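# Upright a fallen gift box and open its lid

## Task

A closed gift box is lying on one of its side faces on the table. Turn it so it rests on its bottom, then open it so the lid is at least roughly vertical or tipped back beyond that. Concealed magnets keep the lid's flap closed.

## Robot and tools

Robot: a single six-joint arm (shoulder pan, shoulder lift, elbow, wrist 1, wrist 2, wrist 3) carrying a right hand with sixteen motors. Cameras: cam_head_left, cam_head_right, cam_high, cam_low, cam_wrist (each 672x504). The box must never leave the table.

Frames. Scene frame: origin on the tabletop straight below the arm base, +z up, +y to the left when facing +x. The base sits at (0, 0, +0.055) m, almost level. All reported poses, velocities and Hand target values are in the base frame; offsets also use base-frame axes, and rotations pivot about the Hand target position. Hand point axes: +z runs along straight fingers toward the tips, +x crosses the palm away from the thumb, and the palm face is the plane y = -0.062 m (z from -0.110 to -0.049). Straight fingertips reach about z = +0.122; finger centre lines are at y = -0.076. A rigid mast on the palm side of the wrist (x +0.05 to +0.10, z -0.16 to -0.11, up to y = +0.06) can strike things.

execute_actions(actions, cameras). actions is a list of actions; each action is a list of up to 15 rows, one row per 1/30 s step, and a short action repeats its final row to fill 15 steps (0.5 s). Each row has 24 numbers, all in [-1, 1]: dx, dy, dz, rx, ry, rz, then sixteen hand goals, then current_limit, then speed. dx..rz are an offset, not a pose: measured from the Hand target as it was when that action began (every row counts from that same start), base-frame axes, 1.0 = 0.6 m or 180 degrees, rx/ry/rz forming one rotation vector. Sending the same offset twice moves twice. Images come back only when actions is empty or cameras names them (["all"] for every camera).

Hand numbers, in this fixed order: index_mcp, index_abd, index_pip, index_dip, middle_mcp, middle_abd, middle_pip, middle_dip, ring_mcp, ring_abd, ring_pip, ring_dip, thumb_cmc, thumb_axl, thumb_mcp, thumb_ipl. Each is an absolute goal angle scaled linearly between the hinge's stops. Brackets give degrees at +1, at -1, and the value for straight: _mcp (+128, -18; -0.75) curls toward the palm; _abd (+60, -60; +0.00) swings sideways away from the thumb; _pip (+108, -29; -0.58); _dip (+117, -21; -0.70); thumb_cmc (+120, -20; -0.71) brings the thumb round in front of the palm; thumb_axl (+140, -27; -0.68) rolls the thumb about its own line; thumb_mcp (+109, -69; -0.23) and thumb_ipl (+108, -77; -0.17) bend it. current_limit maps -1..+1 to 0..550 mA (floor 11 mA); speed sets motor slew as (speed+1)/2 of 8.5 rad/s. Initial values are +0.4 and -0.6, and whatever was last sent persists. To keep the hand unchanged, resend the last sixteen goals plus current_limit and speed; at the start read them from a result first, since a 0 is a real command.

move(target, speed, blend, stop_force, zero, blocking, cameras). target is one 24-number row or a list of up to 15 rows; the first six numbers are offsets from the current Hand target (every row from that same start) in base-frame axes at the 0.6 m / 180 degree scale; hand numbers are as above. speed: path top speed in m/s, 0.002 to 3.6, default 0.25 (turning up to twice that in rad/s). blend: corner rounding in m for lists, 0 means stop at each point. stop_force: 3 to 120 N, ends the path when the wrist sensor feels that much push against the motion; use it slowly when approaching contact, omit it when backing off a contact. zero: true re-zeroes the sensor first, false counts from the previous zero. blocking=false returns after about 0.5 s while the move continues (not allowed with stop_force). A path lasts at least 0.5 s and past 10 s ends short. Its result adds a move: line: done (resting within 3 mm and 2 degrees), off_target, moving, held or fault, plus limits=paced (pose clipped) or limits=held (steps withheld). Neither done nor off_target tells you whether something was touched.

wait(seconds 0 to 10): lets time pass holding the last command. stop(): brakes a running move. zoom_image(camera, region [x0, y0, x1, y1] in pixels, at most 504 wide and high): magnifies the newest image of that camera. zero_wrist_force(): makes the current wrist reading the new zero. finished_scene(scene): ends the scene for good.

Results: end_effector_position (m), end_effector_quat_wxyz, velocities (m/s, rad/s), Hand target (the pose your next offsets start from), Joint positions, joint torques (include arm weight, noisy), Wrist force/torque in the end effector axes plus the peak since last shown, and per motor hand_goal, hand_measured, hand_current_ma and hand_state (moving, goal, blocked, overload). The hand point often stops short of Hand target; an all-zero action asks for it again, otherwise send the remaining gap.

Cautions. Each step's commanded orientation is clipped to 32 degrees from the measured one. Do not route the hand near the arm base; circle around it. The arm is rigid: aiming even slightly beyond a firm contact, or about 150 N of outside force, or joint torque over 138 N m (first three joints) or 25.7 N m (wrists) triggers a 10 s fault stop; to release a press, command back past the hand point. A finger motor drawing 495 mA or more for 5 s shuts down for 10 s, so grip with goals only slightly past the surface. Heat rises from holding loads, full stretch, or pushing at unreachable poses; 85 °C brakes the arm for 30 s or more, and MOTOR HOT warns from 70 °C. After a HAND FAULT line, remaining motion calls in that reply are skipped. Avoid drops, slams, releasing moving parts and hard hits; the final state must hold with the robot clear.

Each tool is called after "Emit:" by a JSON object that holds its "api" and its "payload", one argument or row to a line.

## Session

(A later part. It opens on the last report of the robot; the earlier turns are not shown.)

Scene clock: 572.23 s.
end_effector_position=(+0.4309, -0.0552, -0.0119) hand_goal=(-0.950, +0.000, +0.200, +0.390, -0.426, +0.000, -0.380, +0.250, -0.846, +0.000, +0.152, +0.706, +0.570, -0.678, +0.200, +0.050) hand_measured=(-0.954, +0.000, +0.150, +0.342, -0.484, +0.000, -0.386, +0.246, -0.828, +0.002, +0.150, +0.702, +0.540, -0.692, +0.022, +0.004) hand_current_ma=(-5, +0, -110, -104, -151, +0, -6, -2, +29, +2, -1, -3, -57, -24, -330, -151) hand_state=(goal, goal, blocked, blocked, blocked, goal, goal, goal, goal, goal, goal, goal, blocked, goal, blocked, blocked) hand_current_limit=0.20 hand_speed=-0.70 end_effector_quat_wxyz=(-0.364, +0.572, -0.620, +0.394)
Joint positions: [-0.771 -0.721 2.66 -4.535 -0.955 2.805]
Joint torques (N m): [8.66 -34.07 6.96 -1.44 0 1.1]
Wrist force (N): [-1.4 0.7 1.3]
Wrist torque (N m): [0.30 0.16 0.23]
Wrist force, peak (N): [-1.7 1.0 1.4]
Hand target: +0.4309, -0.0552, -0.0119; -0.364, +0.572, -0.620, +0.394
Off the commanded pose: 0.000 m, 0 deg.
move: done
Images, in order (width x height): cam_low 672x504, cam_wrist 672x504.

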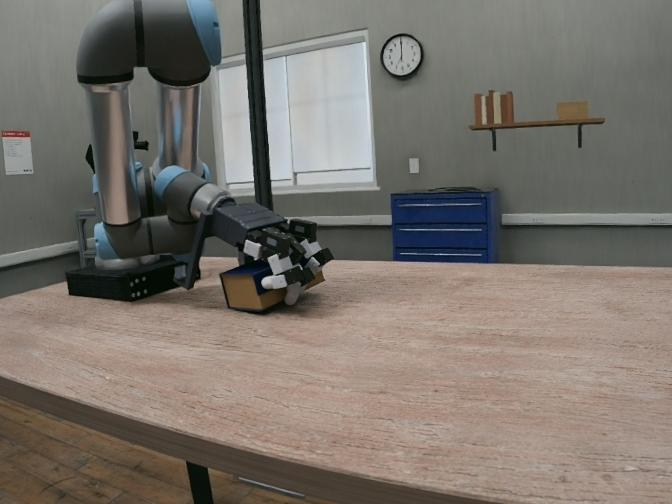

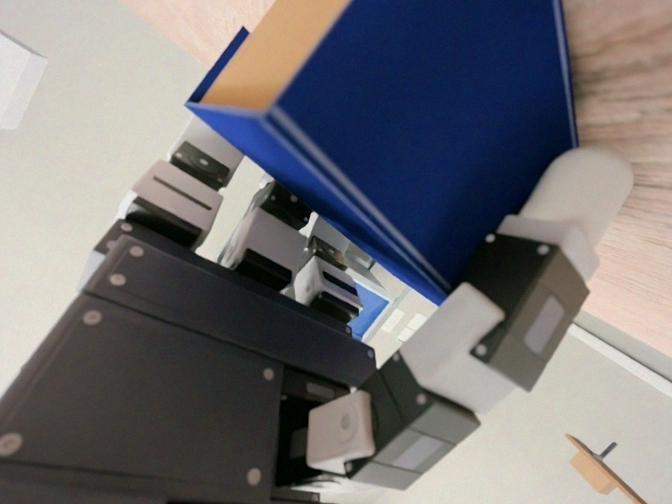

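Emit:
{"api": "move", "payload": {
  "target": [
    [0,0,0,0,0,0,-0.754,0,-0.3,0,-0.425,0,-0.38,0.25,-0.7,0,-0.3,0.1,0.571,-0.678,0.2,0.05,-0.05,-0.6],
    [0,0,0,0,0,0,-0.754,0,-0.401,0,-0.425,0,-0.38,0.25,-0.42,0,-0.38,0.25,0.571,-0.678,0.2,0.05,0,-0.7],
    [0,0,0,0,0,0,-0.754,0,-0.401,0,-0.38,0,-0.36,0.32,-0.36,0,-0.36,0.32,0.571,-0.678,0.35,0.1,0.5,-0.8],
    [0,0,0,0,0,0,-0.567,0,-0.245,0.155,-0.38,0,-0.36,0.32,-0.36,0,-0.36,0.32,0.571,-0.678,0.35,0.1,0.5,-0.8]
  ],
  "cameras": ["cam_low","cam_wrist"]
}}

Emit:
{"api": "zoom_image", "payload": {
  "camera": "cam_low",
  "region": [210, 210, 350, 330]
}}

Emit:
{"api": "move", "payload": {
  "target": [
    [0,0,0,0,0,0,-0.753,0,0.159,0.096,-0.38,0,-0.36,0.32,-0.36,0,-0.36,0.32,0.571,-0.678,0.35,0.1,0.5,-0.85],
    [0,0,0,0,0,0,-0.859,0,0.162,0.393,-0.38,0,-0.36,0.32,-0.36,0,-0.36,0.32,0.571,-0.678,0.35,0.1,0.5,-0.85]
  ],
  "cameras": ["cam_low","cam_wrist"]
}}

Emit:
{"api": "zoom_image", "payload": {
  "camera": "cam_low",
  "region": [210, 210, 350, 330]
}}

Scene clock: 593.67 s.
end_effector_position=(+0.4309, -0.0552, -0.0119) hand_goal=(-0.568, +0.000, -0.246, +0.154, -0.380, +0.000, -0.360, +0.320, -0.360, +0.000, -0.360, +0.320, +0.570, -0.678, +0.350, +0.100) hand_measured=(-0.606, +0.000, -0.260, +0.138, -0.460, +0.018, -0.396, +0.276, -0.388, +0.002, -0.372, +0.300, +0.522, -0.700, +0.016, +0.020) hand_current_ma=(-85, +0, -19, -21, -238, +22, -69, -93, -53, +2, -13, -31, -111, -44, -412, -335) hand_state=(blocked, goal, goal, goal, blocked, goal, blocked, blocked, blocked, goal, goal, goal, blocked, blocked, blocked, blocked) hand_current_limit=0.50 hand_speed=-0.80 end_effector_quat_wxyz=(-0.364, +0.572, -0.620, +0.394)
Joint positions: [-0.771 -0.721 2.66 -4.535 -0.955 2.805]
Joint torques (N m): [11.47 -33.51 7.11 -1.48 -0.1 0.93]
Wrist force (N): [-1.7 0.1 0.8]
Wrist torque (N m): [0.33 0.16 0.24]
Wrist force, peak (N): [-1.6 1.0 1.6]
Hand target: +0.4309, -0.0552, -0.0119; -0.364, +0.572, -0.620, +0.394
Off the commanded pose: 0.000 m, 0 deg.
move: done
Images, in order (width x height): cam_low 672x504, cam_wrist 672x504.

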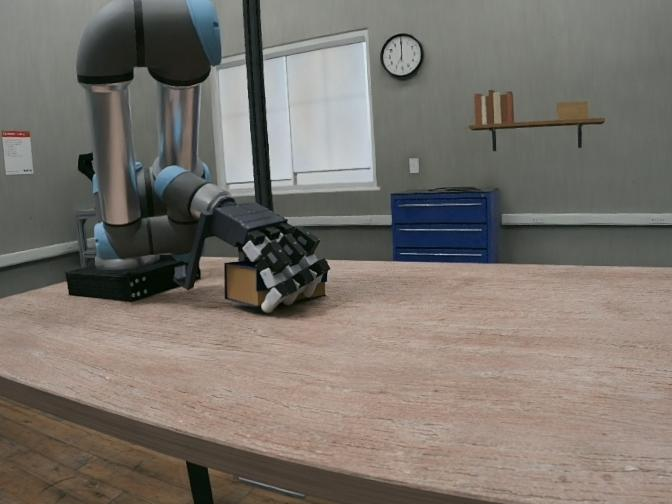

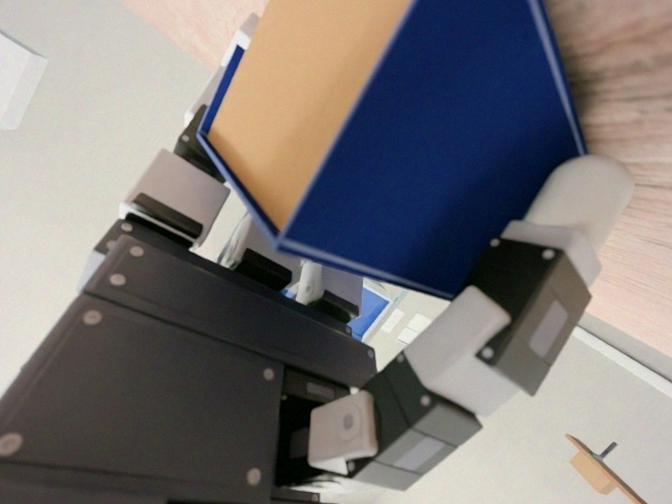

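Scaled by 3.600 from the camera's 672x504 image, which has a finer 960x720 frame.

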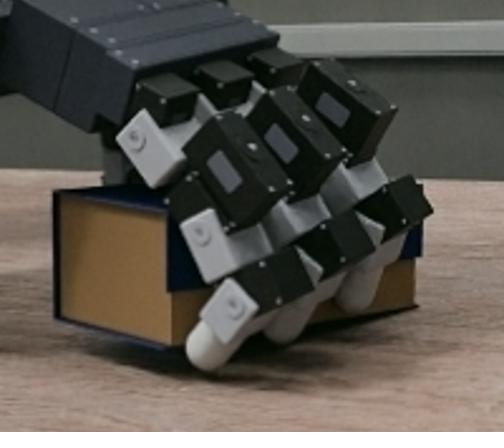

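Scene clock: 595.47 s.
end_effector_position=(+0.4309, -0.0552, -0.0119) hand_goal=(-0.860, +0.000, +0.162, +0.392, -0.380, +0.000, -0.360, +0.320, -0.360, +0.000, -0.360, +0.320, +0.570, -0.678, +0.350, +0.100) hand_measured=(-0.878, +0.006, +0.110, +0.276, -0.460, +0.002, -0.396, +0.318, -0.378, +0.002, -0.372, +0.318, +0.520, -0.700, +0.004, +0.020) hand_current_ma=(-27, +5, -117, -371, -238, +1, -70, -1, -30, +2, -15, -1, -115, -46, -413, -335) hand_state=(goal, goal, blocked, blocked, blocked, goal, blocked, goal, goal, goal, goal, goal, blocked, blocked, blocked, blocked) hand_current_limit=0.50 hand_speed=-0.85 end_effector_quat_wxyz=(-0.364, +0.572, -0.620, +0.394)
Joint positions: [-0.771 -0.721 2.66 -4.535 -0.955 2.805]
Joint torques (N m): [11.58 -33.56 7.52 -1.56 -0.19 0.84]
Wrist force (N): [-1.8 -3.3 0.5]
Wrist torque (N m): [0.05 0.22 0.03]
Wrist force, peak (N): [-1.5 -3.7 0.6]
Hand target: +0.4309, -0.0552, -0.0119; -0.364, +0.572, -0.620, +0.394
Off the commanded pose: 0.000 m, 0 deg.
move: done
Images, in order (width x height): cam_low 672x504, cam_wrist 672x504.

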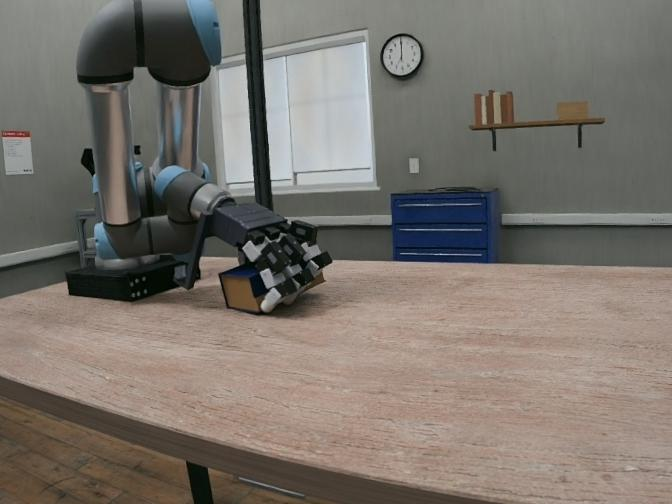

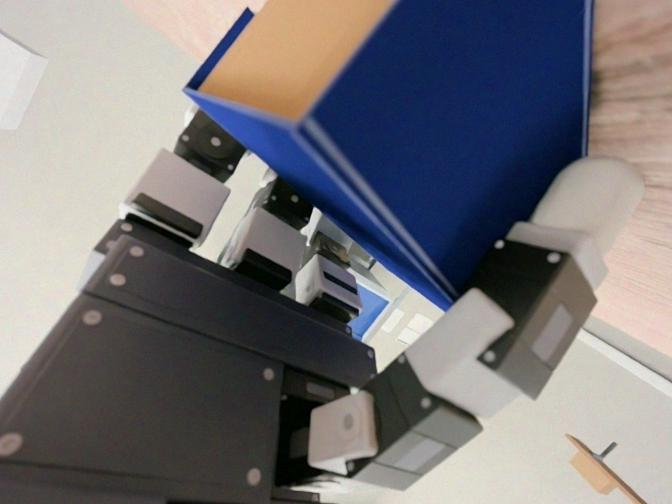

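Scaled by 3.600 from the camera's 672x504 image, which has a finer 960x720 frame.

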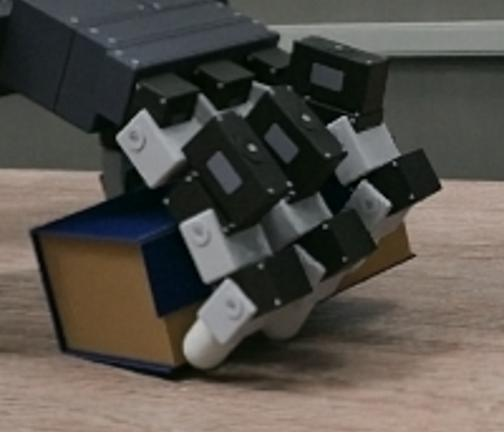

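Emit:
{"api": "move", "payload": {
  "target": [
    [0,0,0,0,0,0,-0.753,0,0.0,0.096,-0.38,0,-0.36,0.32,-0.36,0,-0.36,0.32,0.571,-0.678,0.35,0.1,0.3,-0.7],
    [0,0,0,0,0,0,-0.754,0,-0.401,0,-0.479,0,-0.401,0,-0.479,0,-0.401,0,0.571,-0.678,-0.05,-0.1,0.3,-0.85],
    [0,0,0,0,0,0,-0.479,0,-0.401,0,-0.6,0,-0.401,0,-0.479,0,-0.401,0,0.571,-0.678,0,-0.1,0,-0.8],
    [0,0,0,0,0,0,-0.36,0,-0.36,0.32,-0.6,0,-0.401,0,-0.36,0,-0.36,0.32,0.571,-0.678,0.35,0.1,0,-0.85],
    [0,0,0,0,0,0,-0.34,0,-0.35,0.32,-0.567,0,-0.245,0.155,-0.34,0,-0.35,0.32,0.571,-0.678,0.45,0.15,0.7,-0.85]
  ],
  "cameras": ["cam_low","cam_wrist","cam_head_left"]
}}

Emit:
{"api": "zoom_image", "payload": {
  "camera": "cam_low",
  "region": [210, 210, 350, 330]
}}

Scene clock: 619.60 s.
end_effector_position=(+0.4309, -0.0552, -0.0119) hand_goal=(-0.340, +0.000, -0.350, +0.320, -0.568, +0.000, -0.246, +0.154, -0.340, +0.000, -0.350, +0.320, +0.570, -0.678, +0.450, +0.150) hand_measured=(-0.448, +0.002, -0.416, +0.224, -0.564, +0.004, -0.248, +0.152, -0.382, +0.002, -0.380, +0.298, +0.562, -0.676, -0.030, -0.008) hand_current_ma=(-360, +1, -162, -283, +4, +2, -1, -2, -94, +2, -56, -37, -9, +1, -467, -467) hand_state=(blocked, goal, blocked, blocked, goal, goal, goal, goal, blocked, goal, blocked, blocked, goal, goal, blocked, blocked) hand_current_limit=0.70 hand_speed=-0.85 end_effector_quat_wxyz=(-0.364, +0.572, -0.620, +0.394)
Joint positions: [-0.771 -0.721 2.66 -4.535 -0.955 2.805]
Joint torques (N m): [11 -34.31 8.85 -1.58 -0.14 0.58]
Wrist force (N): [-1.4 0.5 1.3]
Wrist torque (N m): [0.30 0.14 0.23]
Wrist force, peak (N): [-1.8 -3.9 0.5]
Hand target: +0.4309, -0.0552, -0.0119; -0.364, +0.572, -0.620, +0.394
Off the commanded pose: 0.000 m, 0 deg.
move: done
Images, in order (width x height): cam_head_left 672x504, cam_low 672x504, cam_wrist 672x504.

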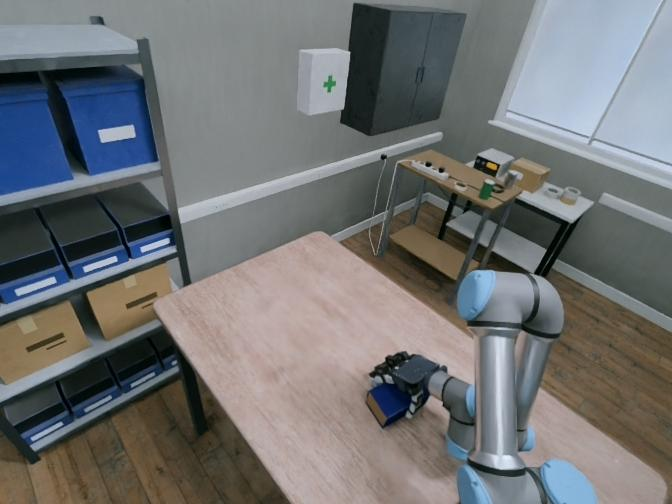

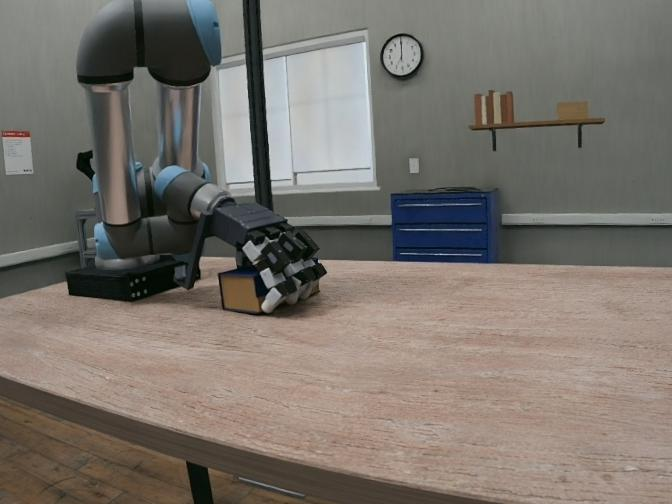

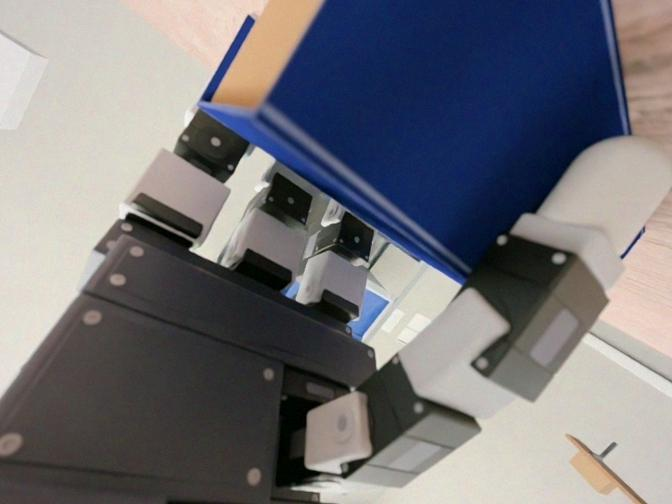

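Scaled by 3.600 from the camera's 672x504 image, which has a finer 960x720 frame.

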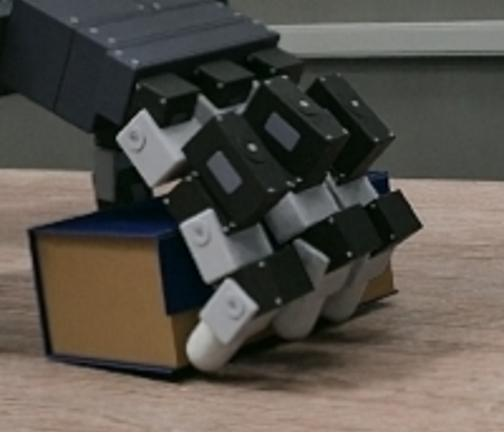

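Emit:
{"api": "move", "payload": {
  "target": [
    [0,0,-0.0067,0,0,0,-0.34,0,-0.35,0.32,-0.567,0,-0.245,0.155,-0.34,0,-0.35,0.32,0.571,-0.678,0.45,0.15,0.7,-0.85],
    [0,0,-0.0067,0,0,0,-0.34,0,-0.35,0.32,-0.559,0,-0.168,0.185,-0.34,0,-0.35,0.32,0.571,-0.678,0.45,0.15,0.7,-0.85],
    [0,0,-0.0067,0,0,0,-0.34,0,-0.35,0.32,-0.738,0,0.193,0.09,-0.34,0,-0.35,0.32,0.571,-0.678,0.45,0.15,0.7,-0.85],
    [0,0,-0.0067,0,0,0,-0.34,0,-0.35,0.32,-0.862,0,0.197,0.42,-0.34,0,-0.35,0.32,0.571,-0.678,0.45,0.15,0.7,-0.85]
  ],
  "speed": 0.02,
  "cameras": ["cam_low","cam_wrist","cam_head_left"]
}}

Emit:
{"api": "zoom_image", "payload": {
  "camera": "cam_low",
  "region": [210, 210, 350, 330]
}}

Scene clock: 630.50 s.
end_effector_position=(+0.4309, -0.0552, -0.0159) hand_goal=(-0.340, +0.000, -0.350, +0.320, -0.862, +0.000, +0.196, +0.420, -0.340, +0.000, -0.350, +0.320, +0.570, -0.678, +0.450, +0.150) hand_measured=(-0.448, +0.004, -0.418, +0.226, -0.850, +0.004, +0.194, +0.412, -0.382, +0.004, -0.382, +0.298, +0.562, -0.678, -0.060, +0.060) hand_current_ma=(-360, +2, -176, -274, +18, +2, -1, -7, -94, +2, -57, -37, -10, +0, -467, -388) hand_state=(blocked, goal, blocked, blocked, goal, goal, goal, goal, blocked, goal, blocked, blocked, goal, goal, blocked, blocked) hand_current_limit=0.70 hand_speed=-0.85 end_effector_quat_wxyz=(-0.364, +0.572, -0.620, +0.394)
Joint positions: [-0.771 -0.702 2.656 -4.55 -0.955 2.805]
Joint torques (N m): [1.17 -14.85 -2.95 -3.13 2.12 -0.89]
Wrist force (N): [-0.7 -6.8 -1.0]
Wrist torque (N m): [-0.16 0.02 0.31]
Wrist force, peak (N): [-0.8 -7.5 -0.7]
Hand target: +0.4309, -0.0552, -0.0159; -0.364, +0.572, -0.620, +0.394
Off the commanded pose: 0.000 m, 0 deg.
move: done
Images, in order (width x height): cam_head_left 672x504, cam_low 672x504, cam_wrist 672x504.

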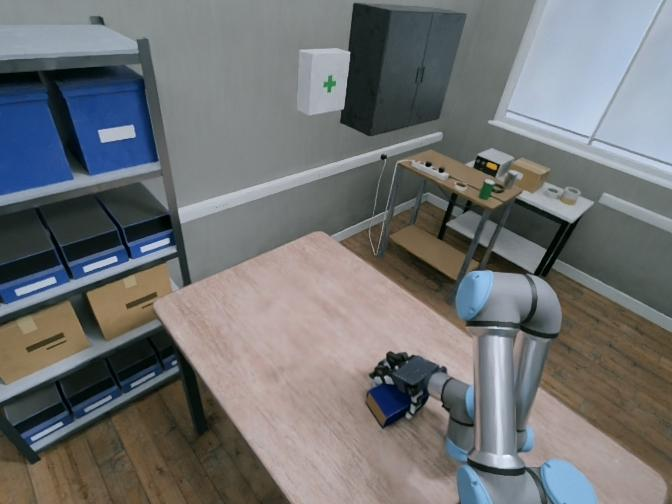

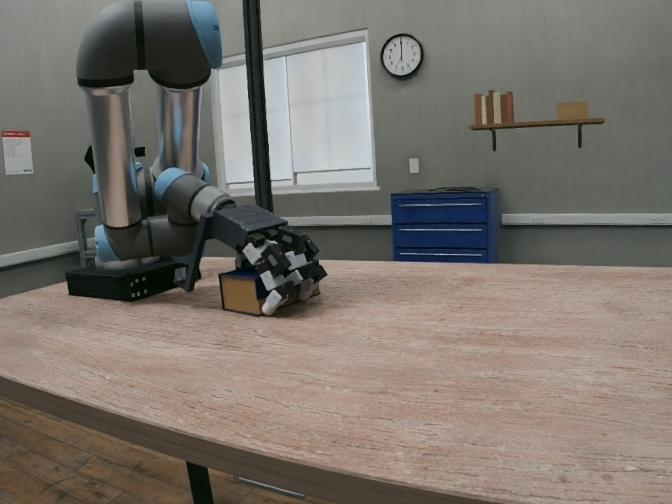

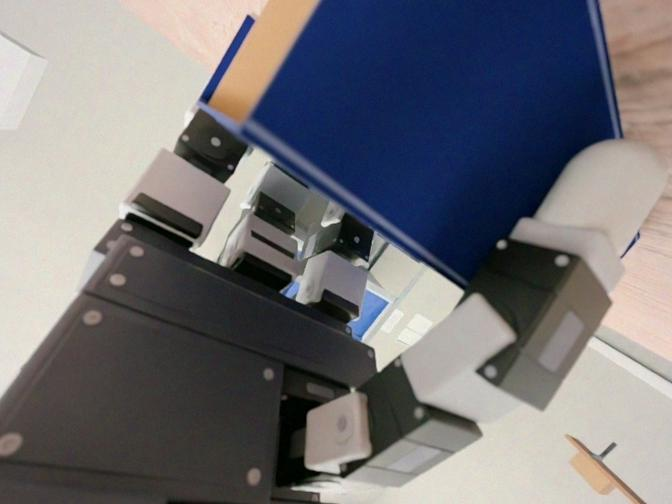

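Scaled by 3.600 from the camera's 672x504 image, which has a finer 960x720 frame.

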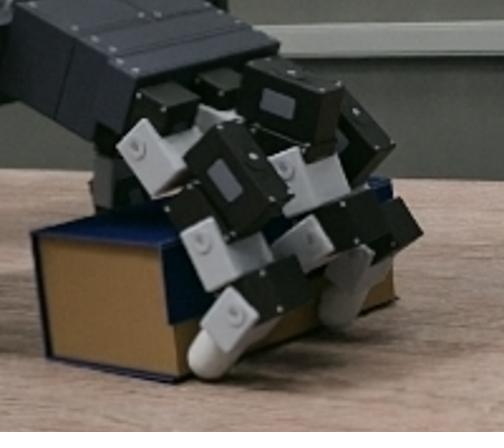

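Emit:
{"api": "move", "payload": {
  "target": [
    [0,0,0,0,0,0,-0.34,0,-0.35,0.32,-0.754,0,-0.3,0,-0.34,0,-0.35,0.32,0.571,-0.678,0.45,0.15,0.7,-0.7],
    [0,0,0,0,0,0,-0.34,0,-0.35,0.32,-0.567,0,-0.245,0.1,-0.34,0,-0.35,0.32,0.571,-0.678,0.45,0.15,0.7,-0.8],
    [0,0,0,0,0,0,-0.34,0,-0.35,0.32,-0.636,0,0.226,-0.081,-0.34,0,-0.35,0.32,0.571,-0.678,0.45,0.15,0.7,-0.85]
  ],
  "cameras": ["cam_low"]
}}

Emit:
{"api": "zoom_image", "payload": {
  "camera": "cam_low",
  "region": [210, 210, 350, 330]
}}

Emit:
{"api": "move", "payload": {
  "target": [
    [0,0,0,0,0,0,-0.34,0,-0.35,0.32,-0.777,0,0.397,0.072,-0.34,0,-0.35,0.32,0.571,-0.678,0.45,0.15,0.7,-0.85],
    [0,0,0,0,0,0,-0.34,0,-0.35,0.32,-0.918,0,0.498,0.296,-0.34,0,-0.35,0.32,0.571,-0.678,0.45,0.15,0.7,-0.85]
  ],
  "cameras": ["cam_low","cam_wrist"]
}}

Emit:
{"api": "zoom_image", "payload": {
  "camera": "cam_low",
  "region": [210, 210, 350, 330]
}}

Scene clock: 640.77 s.
end_effector_position=(+0.4309, -0.0552, -0.0159) hand_goal=(-0.340, +0.000, -0.350, +0.320, -0.636, +0.000, +0.226, -0.082, -0.340, +0.000, -0.350, +0.320, +0.570, -0.678, +0.450, +0.150) hand_measured=(-0.448, +0.004, -0.418, +0.230, -0.652, +0.004, +0.158, -0.098, -0.382, +0.004, -0.382, +0.300, +0.560, -0.678, -0.062, +0.060) hand_current_ma=(-360, +2, -176, -257, -26, +2, -173, -24, -94, +2, -57, -33, -11, +0, -468, -386) hand_state=(blocked, goal, blocked, blocked, goal, goal, blocked, goal, blocked, goal, blocked, blocked, goal, goal, blocked, blocked) hand_current_limit=0.70 hand_speed=-0.85 end_effector_quat_wxyz=(-0.364, +0.572, -0.620, +0.394)
Joint positions: [-0.771 -0.702 2.656 -4.55 -0.955 2.805]
Joint torques (N m): [-12.07 -13.56 4.07 -1.29 2.15 -1.05]
Wrist force (N): [-0.7 -7.9 -0.2]
Wrist torque (N m): [-0.19 0.07 0.28]
Wrist force, peak (N): [-0.7 -7.9 -0.2]
Hand target: +0.4309, -0.0552, -0.0159; -0.364, +0.572, -0.620, +0.394
Off the commanded pose: 0.000 m, 0 deg.
move: done
Images, in order (width x height): cam_low 672x504.

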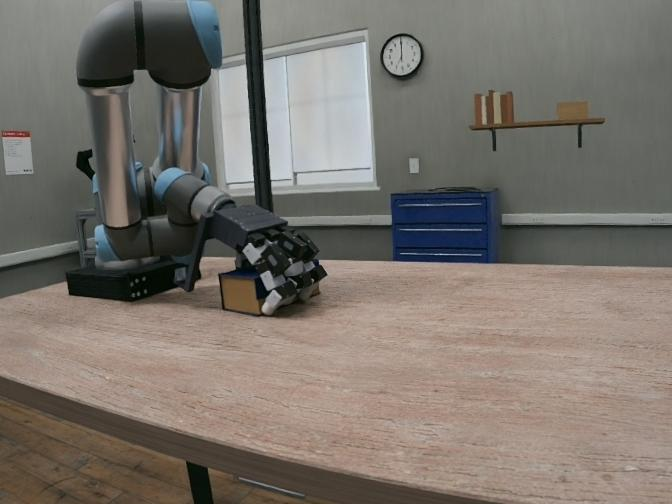

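Scaled by 3.600 from the camera's 672x504 image, which has a finer 960x720 frame.

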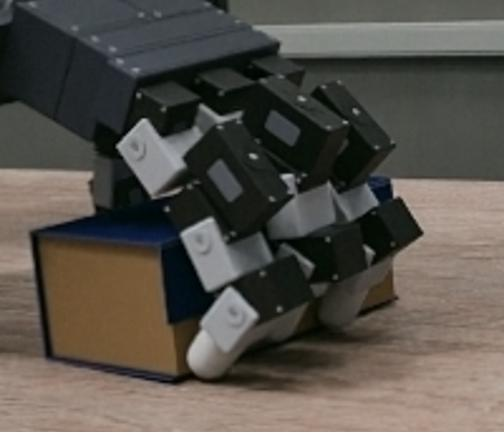

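Scene clock: 642.07 s.
end_effector_position=(+0.4309, -0.0552, -0.0159) hand_goal=(-0.340, +0.000, -0.350, +0.320, -0.918, +0.000, +0.498, +0.296, -0.340, +0.000, -0.350, +0.320, +0.570, -0.678, +0.450, +0.150) hand_measured=(-0.448, +0.004, -0.418, +0.254, -0.936, +0.004, +0.420, +0.236, -0.378, +0.004, -0.376, +0.314, +0.558, -0.680, -0.070, +0.062) hand_current_ma=(-360, +3, -176, -170, -30, +2, -212, -148, -85, +2, -42, -5, -15, -1, -468, -373) hand_state=(blocked, goal, blocked, blocked, goal, goal, blocked, blocked, blocked, goal, blocked, goal, goal, goal, blocked, blocked) hand_current_limit=0.70 hand_speed=-0.85 end_effector_quat_wxyz=(-0.364, +0.572, -0.620, +0.394)
Joint positions: [-0.771 -0.702 2.656 -4.55 -0.955 2.805]
Joint torques (N m): [-12.22 -13.47 5.48 -1.39 2.14 -0.98]
Wrist force (N): [-0.3 -9.8 -0.6]
Wrist torque (N m): [-0.30 0.02 0.33]
Wrist force, peak (N): [-0.4 -9.9 -0.8]
Hand target: +0.4309, -0.0552, -0.0159; -0.364, +0.572, -0.620, +0.394
Off the commanded pose: 0.000 m, 0 deg.
move: done
Images, in order (width x height): cam_low 672x504, cam_wrist 672x504.

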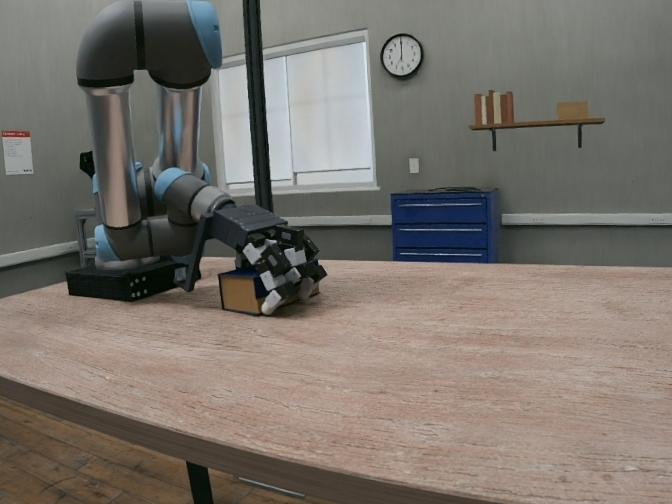

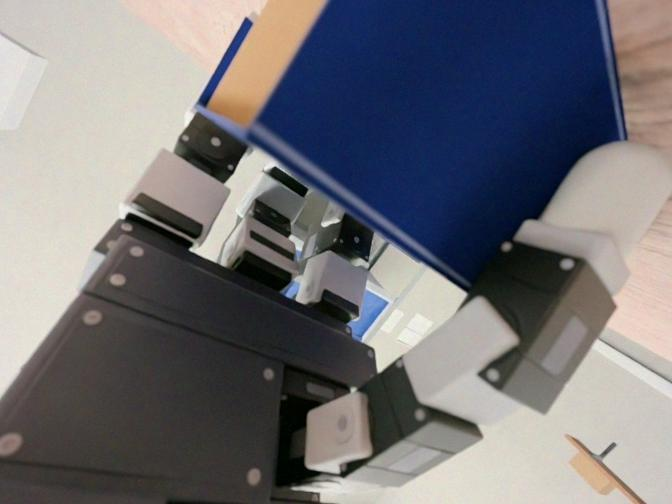

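Scaled by 3.600 from the camera's 672x504 image, which has a finer 960x720 frame.

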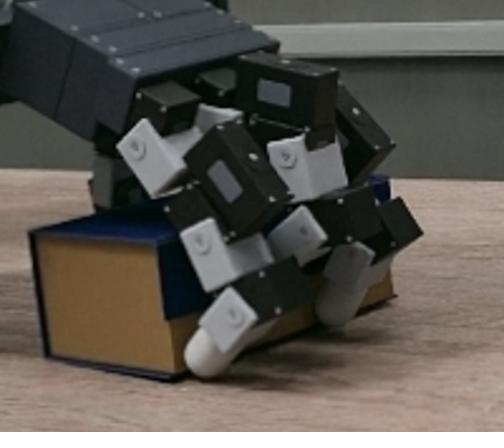

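Emit:
{"api": "move", "payload": {
  "target": [
    [0,0,0,0,0,0,-0.34,0,-0.35,0.32,-0.754,0,-0.3,0,-0.34,0,-0.35,0.32,0.571,-0.678,0.45,0.15,0.7,-0.7],
    [0,0,0,0,0,0,-0.34,0,-0.35,0.32,-0.55,0,-0.245,0,-0.34,0,-0.35,0.32,0.571,-0.678,0.45,0.15,0.7,-0.8],
    [0,0,0,0,0,0,-0.34,0,-0.35,0.32,-0.616,0,0.302,-0.264,-0.34,0,-0.35,0.32,0.571,-0.678,0.45,0.15,0.7,-0.85],
    [0,0,0,0,0,0,-0.34,0,-0.35,0.32,-0.644,0,0.536,-0.351,-0.34,0,-0.35,0.32,0.571,-0.678,0.45,0.15,0.7,-0.9]
  ]
}}

Emit:
{"api": "move", "payload": {
  "target": [
    [0,0,0,0,0,0,-0.34,0,-0.35,0.32,-0.707,0,0.539,-0.171,-0.34,0,-0.35,0.32,0.571,-0.678,0.45,0.15,0.7,-0.92]
  ],
  "cameras": ["cam_low"]
}}

Emit:
{"api": "zoom_image", "payload": {
  "camera": "cam_low",
  "region": [210, 210, 350, 330]
}}

Emit:
{"api": "move", "payload": {
  "target": [
    [0,0,0,0,0,0,-0.34,0,-0.35,0.32,-0.775,0,0.557,0.014,-0.34,0,-0.35,0.32,0.571,-0.678,0.45,0.15,0.7,-0.92]
  ],
  "cameras": ["cam_low","cam_wrist"]
}}

Emit:
{"api": "zoom_image", "payload": {
  "camera": "cam_low",
  "region": [210, 210, 350, 330]
}}

Scene clock: 662.13 s.
end_effector_position=(+0.4309, -0.0552, -0.0159) hand_goal=(-0.340, +0.000, -0.350, +0.320, -0.644, +0.000, +0.536, -0.352, -0.340, +0.000, -0.350, +0.320, +0.570, -0.678, +0.450, +0.150) hand_measured=(-0.448, +0.006, -0.418, +0.262, -0.686, +0.004, +0.382, -0.386, -0.374, +0.004, -0.370, +0.318, +0.556, -0.680, -0.076, +0.064) hand_current_ma=(-360, +4, -176, -141, -96, +2, -467, -63, -69, +2, -31, -2, -20, -2, -468, -369) hand_state=(blocked, goal, blocked, blocked, blocked, goal, blocked, blocked, blocked, goal, blocked, goal, goal, goal, blocked, blocked) hand_current_limit=0.70 hand_speed=-0.90 end_effector_quat_wxyz=(-0.364, +0.572, -0.620, +0.394)
Joint positions: [-0.771 -0.702 2.656 -4.55 -0.955 2.805]
Joint torques (N m): [-12.63 -14.13 10.93 -0.8 1.85 -0.99]
Wrist force (N): [-0.5 -7.4 -0.3]
Wrist torque (N m): [-0.20 0.05 0.26]
Wrist force, peak (N): [-0.6 -10.0 -0.7]
Hand target: +0.4309, -0.0552, -0.0159; -0.364, +0.572, -0.620, +0.394
Off the commanded pose: 0.000 m, 0 deg.
move: done

Scene clock: 663.00 s.
end_effector_position=(+0.4309, -0.0552, -0.0159) hand_goal=(-0.340, +0.000, -0.350, +0.320, -0.708, +0.000, +0.538, -0.172, -0.340, +0.000, -0.350, +0.320, +0.570, -0.678, +0.450, +0.150) hand_measured=(-0.448, +0.006, -0.418, +0.272, -0.754, +0.004, +0.430, -0.258, -0.370, +0.004, -0.366, +0.320, +0.554, -0.680, -0.080, +0.064) hand_current_ma=(-360, +5, -176, -104, -106, +2, -333, -240, -58, +2, -24, +0, -24, -2, -467, -369) hand_state=(blocked, goal, blocked, blocked, blocked, goal, blocked, blocked, blocked, goal, goal, goal, goal, goal, blocked, blocked) hand_current_limit=0.70 hand_speed=-0.92 end_effector_quat_wxyz=(-0.364, +0.572, -0.620, +0.394)
Joint positions: [-0.771 -0.702 2.656 -4.55 -0.955 2.805]
Joint torques (N m): [-12.54 -14.03 8.94 -0.87 1.91 -0.84]
Wrist force (N): [-0.4 -8.4 -0.5]
Wrist torque (N m): [-0.24 0.04 0.30]
Wrist force, peak (N): [-0.3 -9.0 -0.8]
Hand target: +0.4309, -0.0552, -0.0159; -0.364, +0.572, -0.620, +0.394
Off the commanded pose: 0.000 m, 0 deg.
move: done
Images, in order (width x height): cam_low 672x504.

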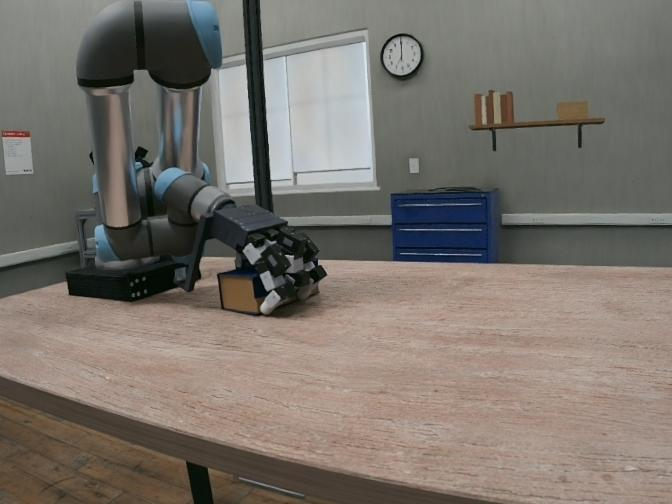

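Scaled by 3.600 from the camera's 672x504 image, which has a finer 960x720 frame.

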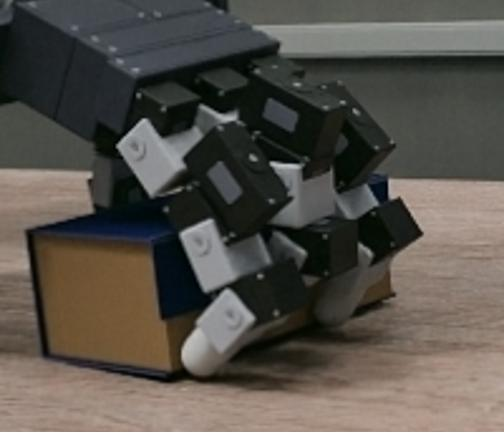

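Scene clock: 663.93 s.
end_effector_position=(+0.4309, -0.0552, -0.0159) hand_goal=(-0.340, +0.000, -0.350, +0.320, -0.776, +0.000, +0.556, +0.014, -0.340, +0.000, -0.350, +0.320, +0.570, -0.678, +0.450, +0.150) hand_measured=(-0.448, +0.006, -0.418, +0.292, -0.812, +0.004, +0.438, -0.070, -0.364, +0.004, -0.364, +0.320, +0.552, -0.682, -0.086, +0.064) hand_current_ma=(-360, +5, -176, -48, -75, +2, -373, -231, -44, +2, -20, +0, -27, -3, -467, -369) hand_state=(blocked, goal, blocked, blocked, blocked, goal, blocked, blocked, blocked, goal, goal, goal, goal, goal, blocked, blocked) hand_current_limit=0.70 hand_speed=-0.92 end_effector_quat_wxyz=(-0.364, +0.572, -0.620, +0.394)
Joint positions: [-0.771 -0.702 2.656 -4.55 -0.955 2.805]
Joint torques (N m): [-12.94 -14.96 8.63 -0.93 2.15 -0.82]
Wrist force (N): [-0.7 -8.1 -0.4]
Wrist torque (N m): [-0.21 0.05 0.37]
Wrist force, peak (N): [-0.6 -9.0 -0.8]
Hand target: +0.4309, -0.0552, -0.0159; -0.364, +0.572, -0.620, +0.394
Off the commanded pose: 0.000 m, 0 deg.
move: done
Images, in order (width x height): cam_low 672x504, cam_wrist 672x504.

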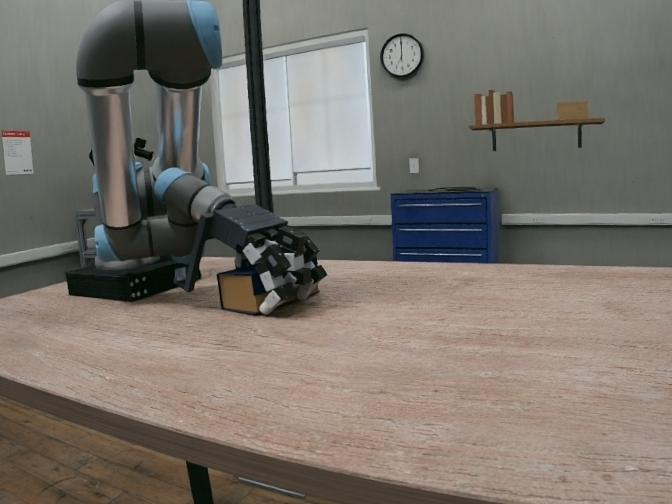

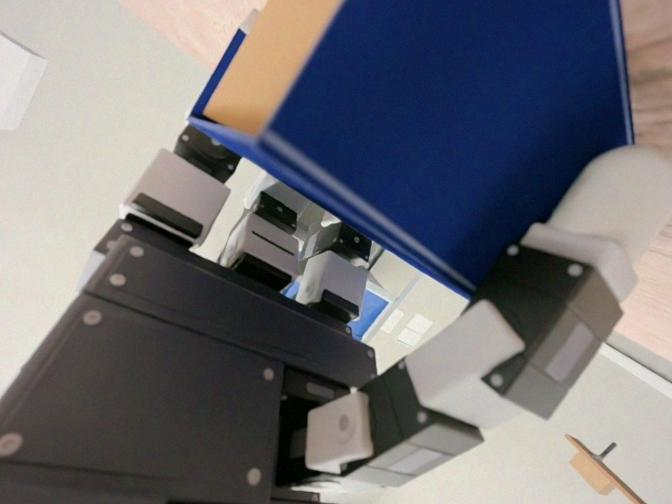

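Scaled by 3.600 from the camera's 672x504 image, which has a finer 960x720 frame.

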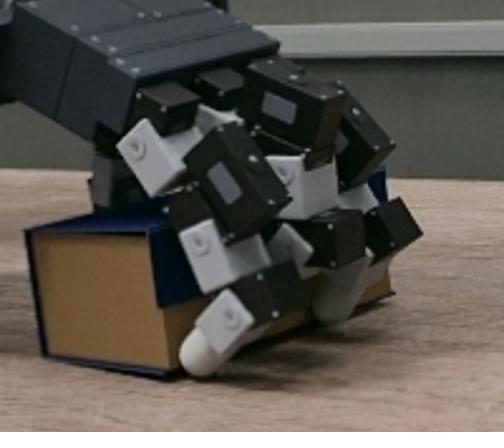

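Emit:
{"api": "zoom_image", "payload": {
  "camera": "cam_low",
  "region": [210, 255, 270, 315]
}}

Emit:
{"api": "zoom_image", "payload": {
  "camera": "cam_wrist",
  "region": [150, 0, 450, 300]
}}

Scaled by 8.400 from the camera's 672x504 image, which has a finer 960x720 frame.

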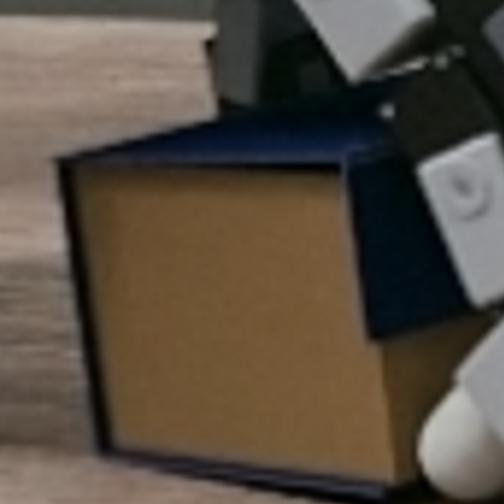

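Scaled by 1.680 from the camera's 672x504 image, which has a finer 960x720 frame.

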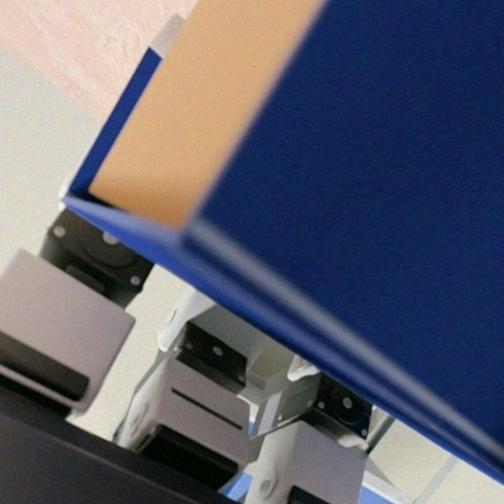

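Emit:
{"api": "move", "payload": {
  "target": [
    [0,0,0,0,0,0,-0.34,0,-0.35,0.32,-0.85,0,0.591,0.203,-0.34,0,-0.35,0.32,0.571,-0.678,0.45,0.15,0.7,-0.92]
  ],
  "cameras": ["cam_low","cam_wrist"]
}}

Emit:
{"api": "zoom_image", "payload": {
  "camera": "cam_low",
  "region": [210, 235, 310, 315]
}}

Emit:
{"api": "zoom_image", "payload": {
  "camera": "cam_wrist",
  "region": [150, 0, 450, 300]
}}

Scene clock: 699.33 s.
end_effector_position=(+0.4309, -0.0552, -0.0159) hand_goal=(-0.340, +0.000, -0.350, +0.320, -0.850, +0.000, +0.590, +0.202, -0.340, +0.000, -0.350, +0.320, +0.570, -0.678, +0.450, +0.150) hand_measured=(-0.448, +0.004, -0.412, +0.308, -0.870, +0.004, +0.462, +0.092, -0.358, +0.002, -0.362, +0.320, +0.550, -0.682, -0.096, +0.064) hand_current_ma=(-360, +3, -151, -16, -33, +2, -417, -341, -28, +1, -14, +0, -30, -3, -467, -368) hand_state=(blocked, goal, blocked, goal, goal, goal, blocked, blocked, goal, goal, goal, goal, goal, goal, blocked, blocked) hand_current_limit=0.70 hand_speed=-0.92 end_effector_quat_wxyz=(-0.364, +0.572, -0.620, +0.394)
Joint positions: [-0.771 -0.702 2.656 -4.55 -0.955 2.805]
Joint torques (N m): [-12.82 -16.17 8.57 -1 2.18 -0.86]
Wrist force (N): [-1.2 -10.7 -0.5]
Wrist torque (N m): [-0.30 0.05 0.60]
Wrist force, peak (N): [-1.3 -12.2 -1.0]
Hand target: +0.4309, -0.0552, -0.0159; -0.364, +0.572, -0.620, +0.394
Off the commanded pose: 0.000 m, 0 deg.
move: done
Images, in order (width x height): cam_low 672x504, cam_wrist 672x504.

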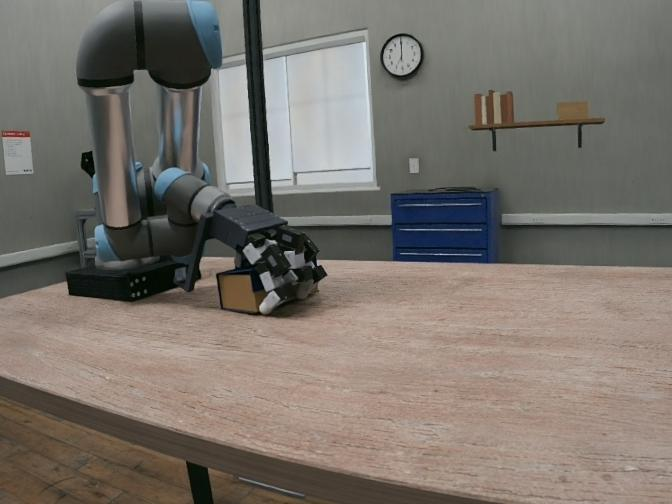

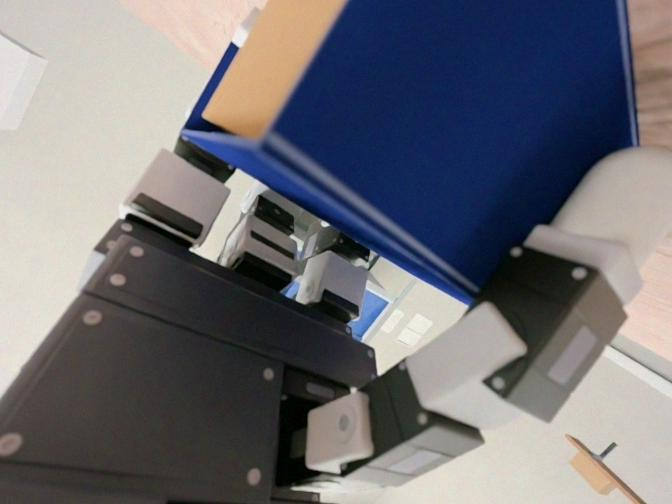

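Scaled by 5.040 from the camera's 672x504 image, which has a finer 960x720 frame.

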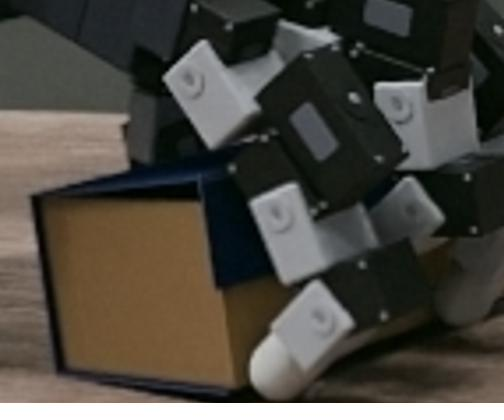

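Scaled by 1.680 from the camera's 672x504 image, which has a finer 960x720 frame.

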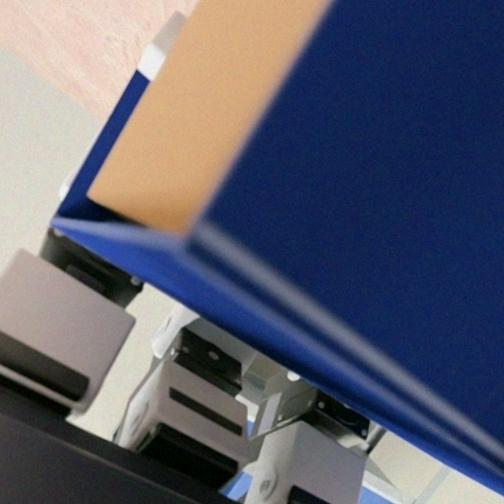

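Emit:
{"api": "move", "payload": {
  "target": [
    [0,0,0,0,0,0,-0.34,0,-0.35,0.32,-0.889,0,0.62,0.391,-0.34,0,-0.35,0.32,0.571,-0.678,0.45,0.15,0.7,-0.92],
    [0,0,0,0,0,0,-0.34,0,-0.35,0.32,-0.973,0,0.75,0.464,-0.34,0,-0.35,0.32,0.571,-0.678,0.45,0.15,0.7,-0.92]
  ],
  "cameras": ["cam_low","cam_wrist"]
}}

Emit:
{"api": "zoom_image", "payload": {
  "camera": "cam_low",
  "region": [210, 235, 310, 315]
}}

Emit:
{"api": "zoom_image", "payload": {
  "camera": "cam_wrist",
  "region": [150, 0, 450, 300]
}}

Scene clock: 705.60 s.
end_effector_position=(+0.4309, -0.0552, -0.0159) hand_goal=(-0.340, +0.000, -0.350, +0.320, -0.974, +0.000, +0.750, +0.464, -0.340, +0.000, -0.350, +0.320, +0.570, -0.678, +0.450, +0.150) hand_measured=(-0.448, +0.004, -0.406, +0.308, -0.998, +0.002, +0.542, +0.394, -0.352, +0.002, -0.360, +0.320, +0.548, -0.678, -0.102, +0.066) hand_current_ma=(-360, +2, -133, -15, -43, +1, -468, -181, -16, +1, -11, +0, -36, +0, -467, -354) hand_state=(blocked, goal, blocked, goal, blocked, goal, blocked, blocked, goal, goal, goal, goal, blocked, goal, blocked, blocked) hand_current_limit=0.70 hand_speed=-0.92 end_effector_quat_wxyz=(-0.364, +0.572, -0.620, +0.394)
Joint positions: [-0.771 -0.702 2.656 -4.55 -0.955 2.805]
Joint torques (N m): [-10.41 -15.72 9.21 -0.6 1.66 -0.75]
Wrist force (N): [-1.1 -6.5 -0.5]
Wrist torque (N m): [-0.15 0.06 0.46]
Wrist force, peak (N): [-0.7 -11.9 0.0]
Hand target: +0.4309, -0.0552, -0.0159; -0.364, +0.572, -0.620, +0.394
Off the commanded pose: 0.000 m, 0 deg.
move: done
Images, in order (width x height): cam_low 672x504, cam_wrist 672x504.

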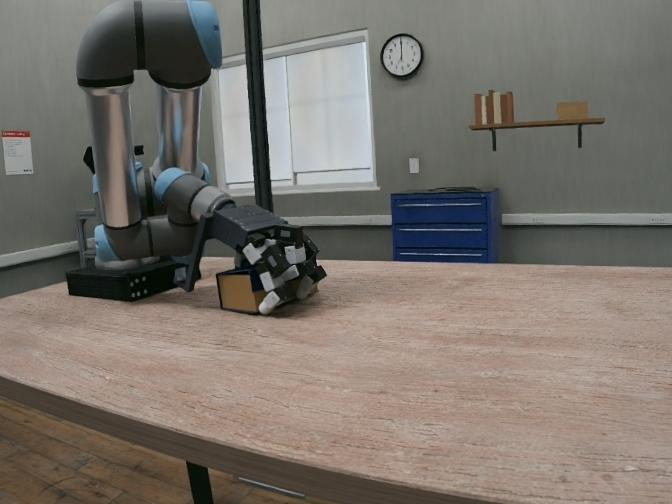

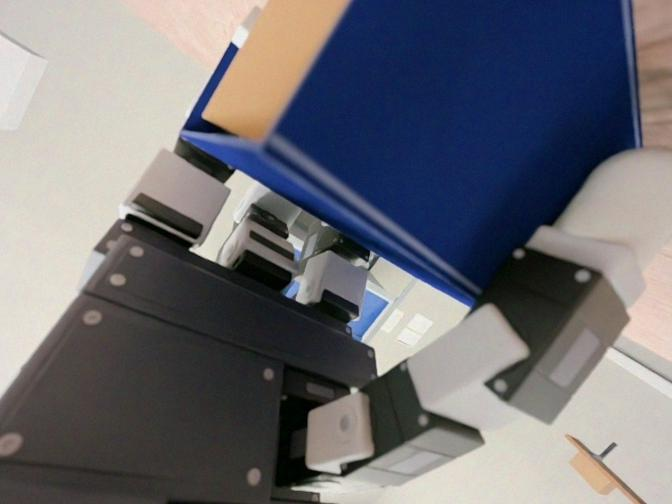

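Scaled by 5.040 from the camera's 672x504 image, which has a finer 960x720 frame.

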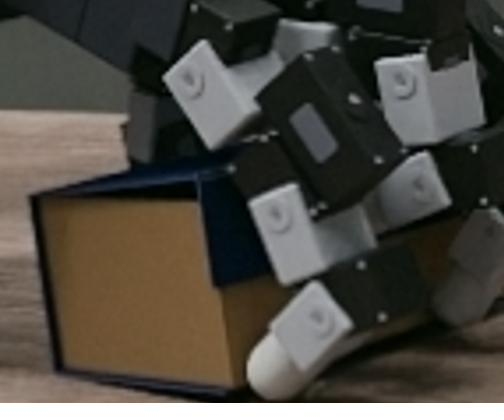

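Scaled by 1.680 from the camera's 672x504 image, which has a finer 960x720 frame.

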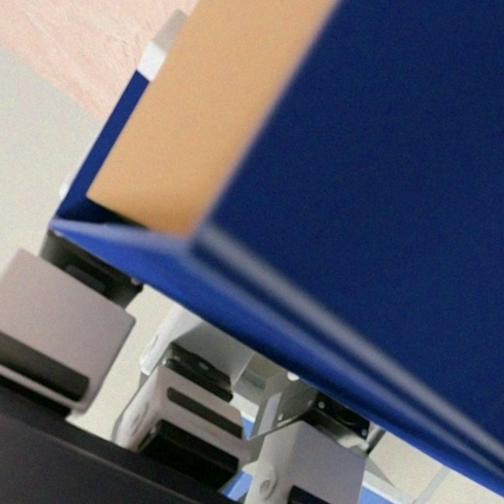

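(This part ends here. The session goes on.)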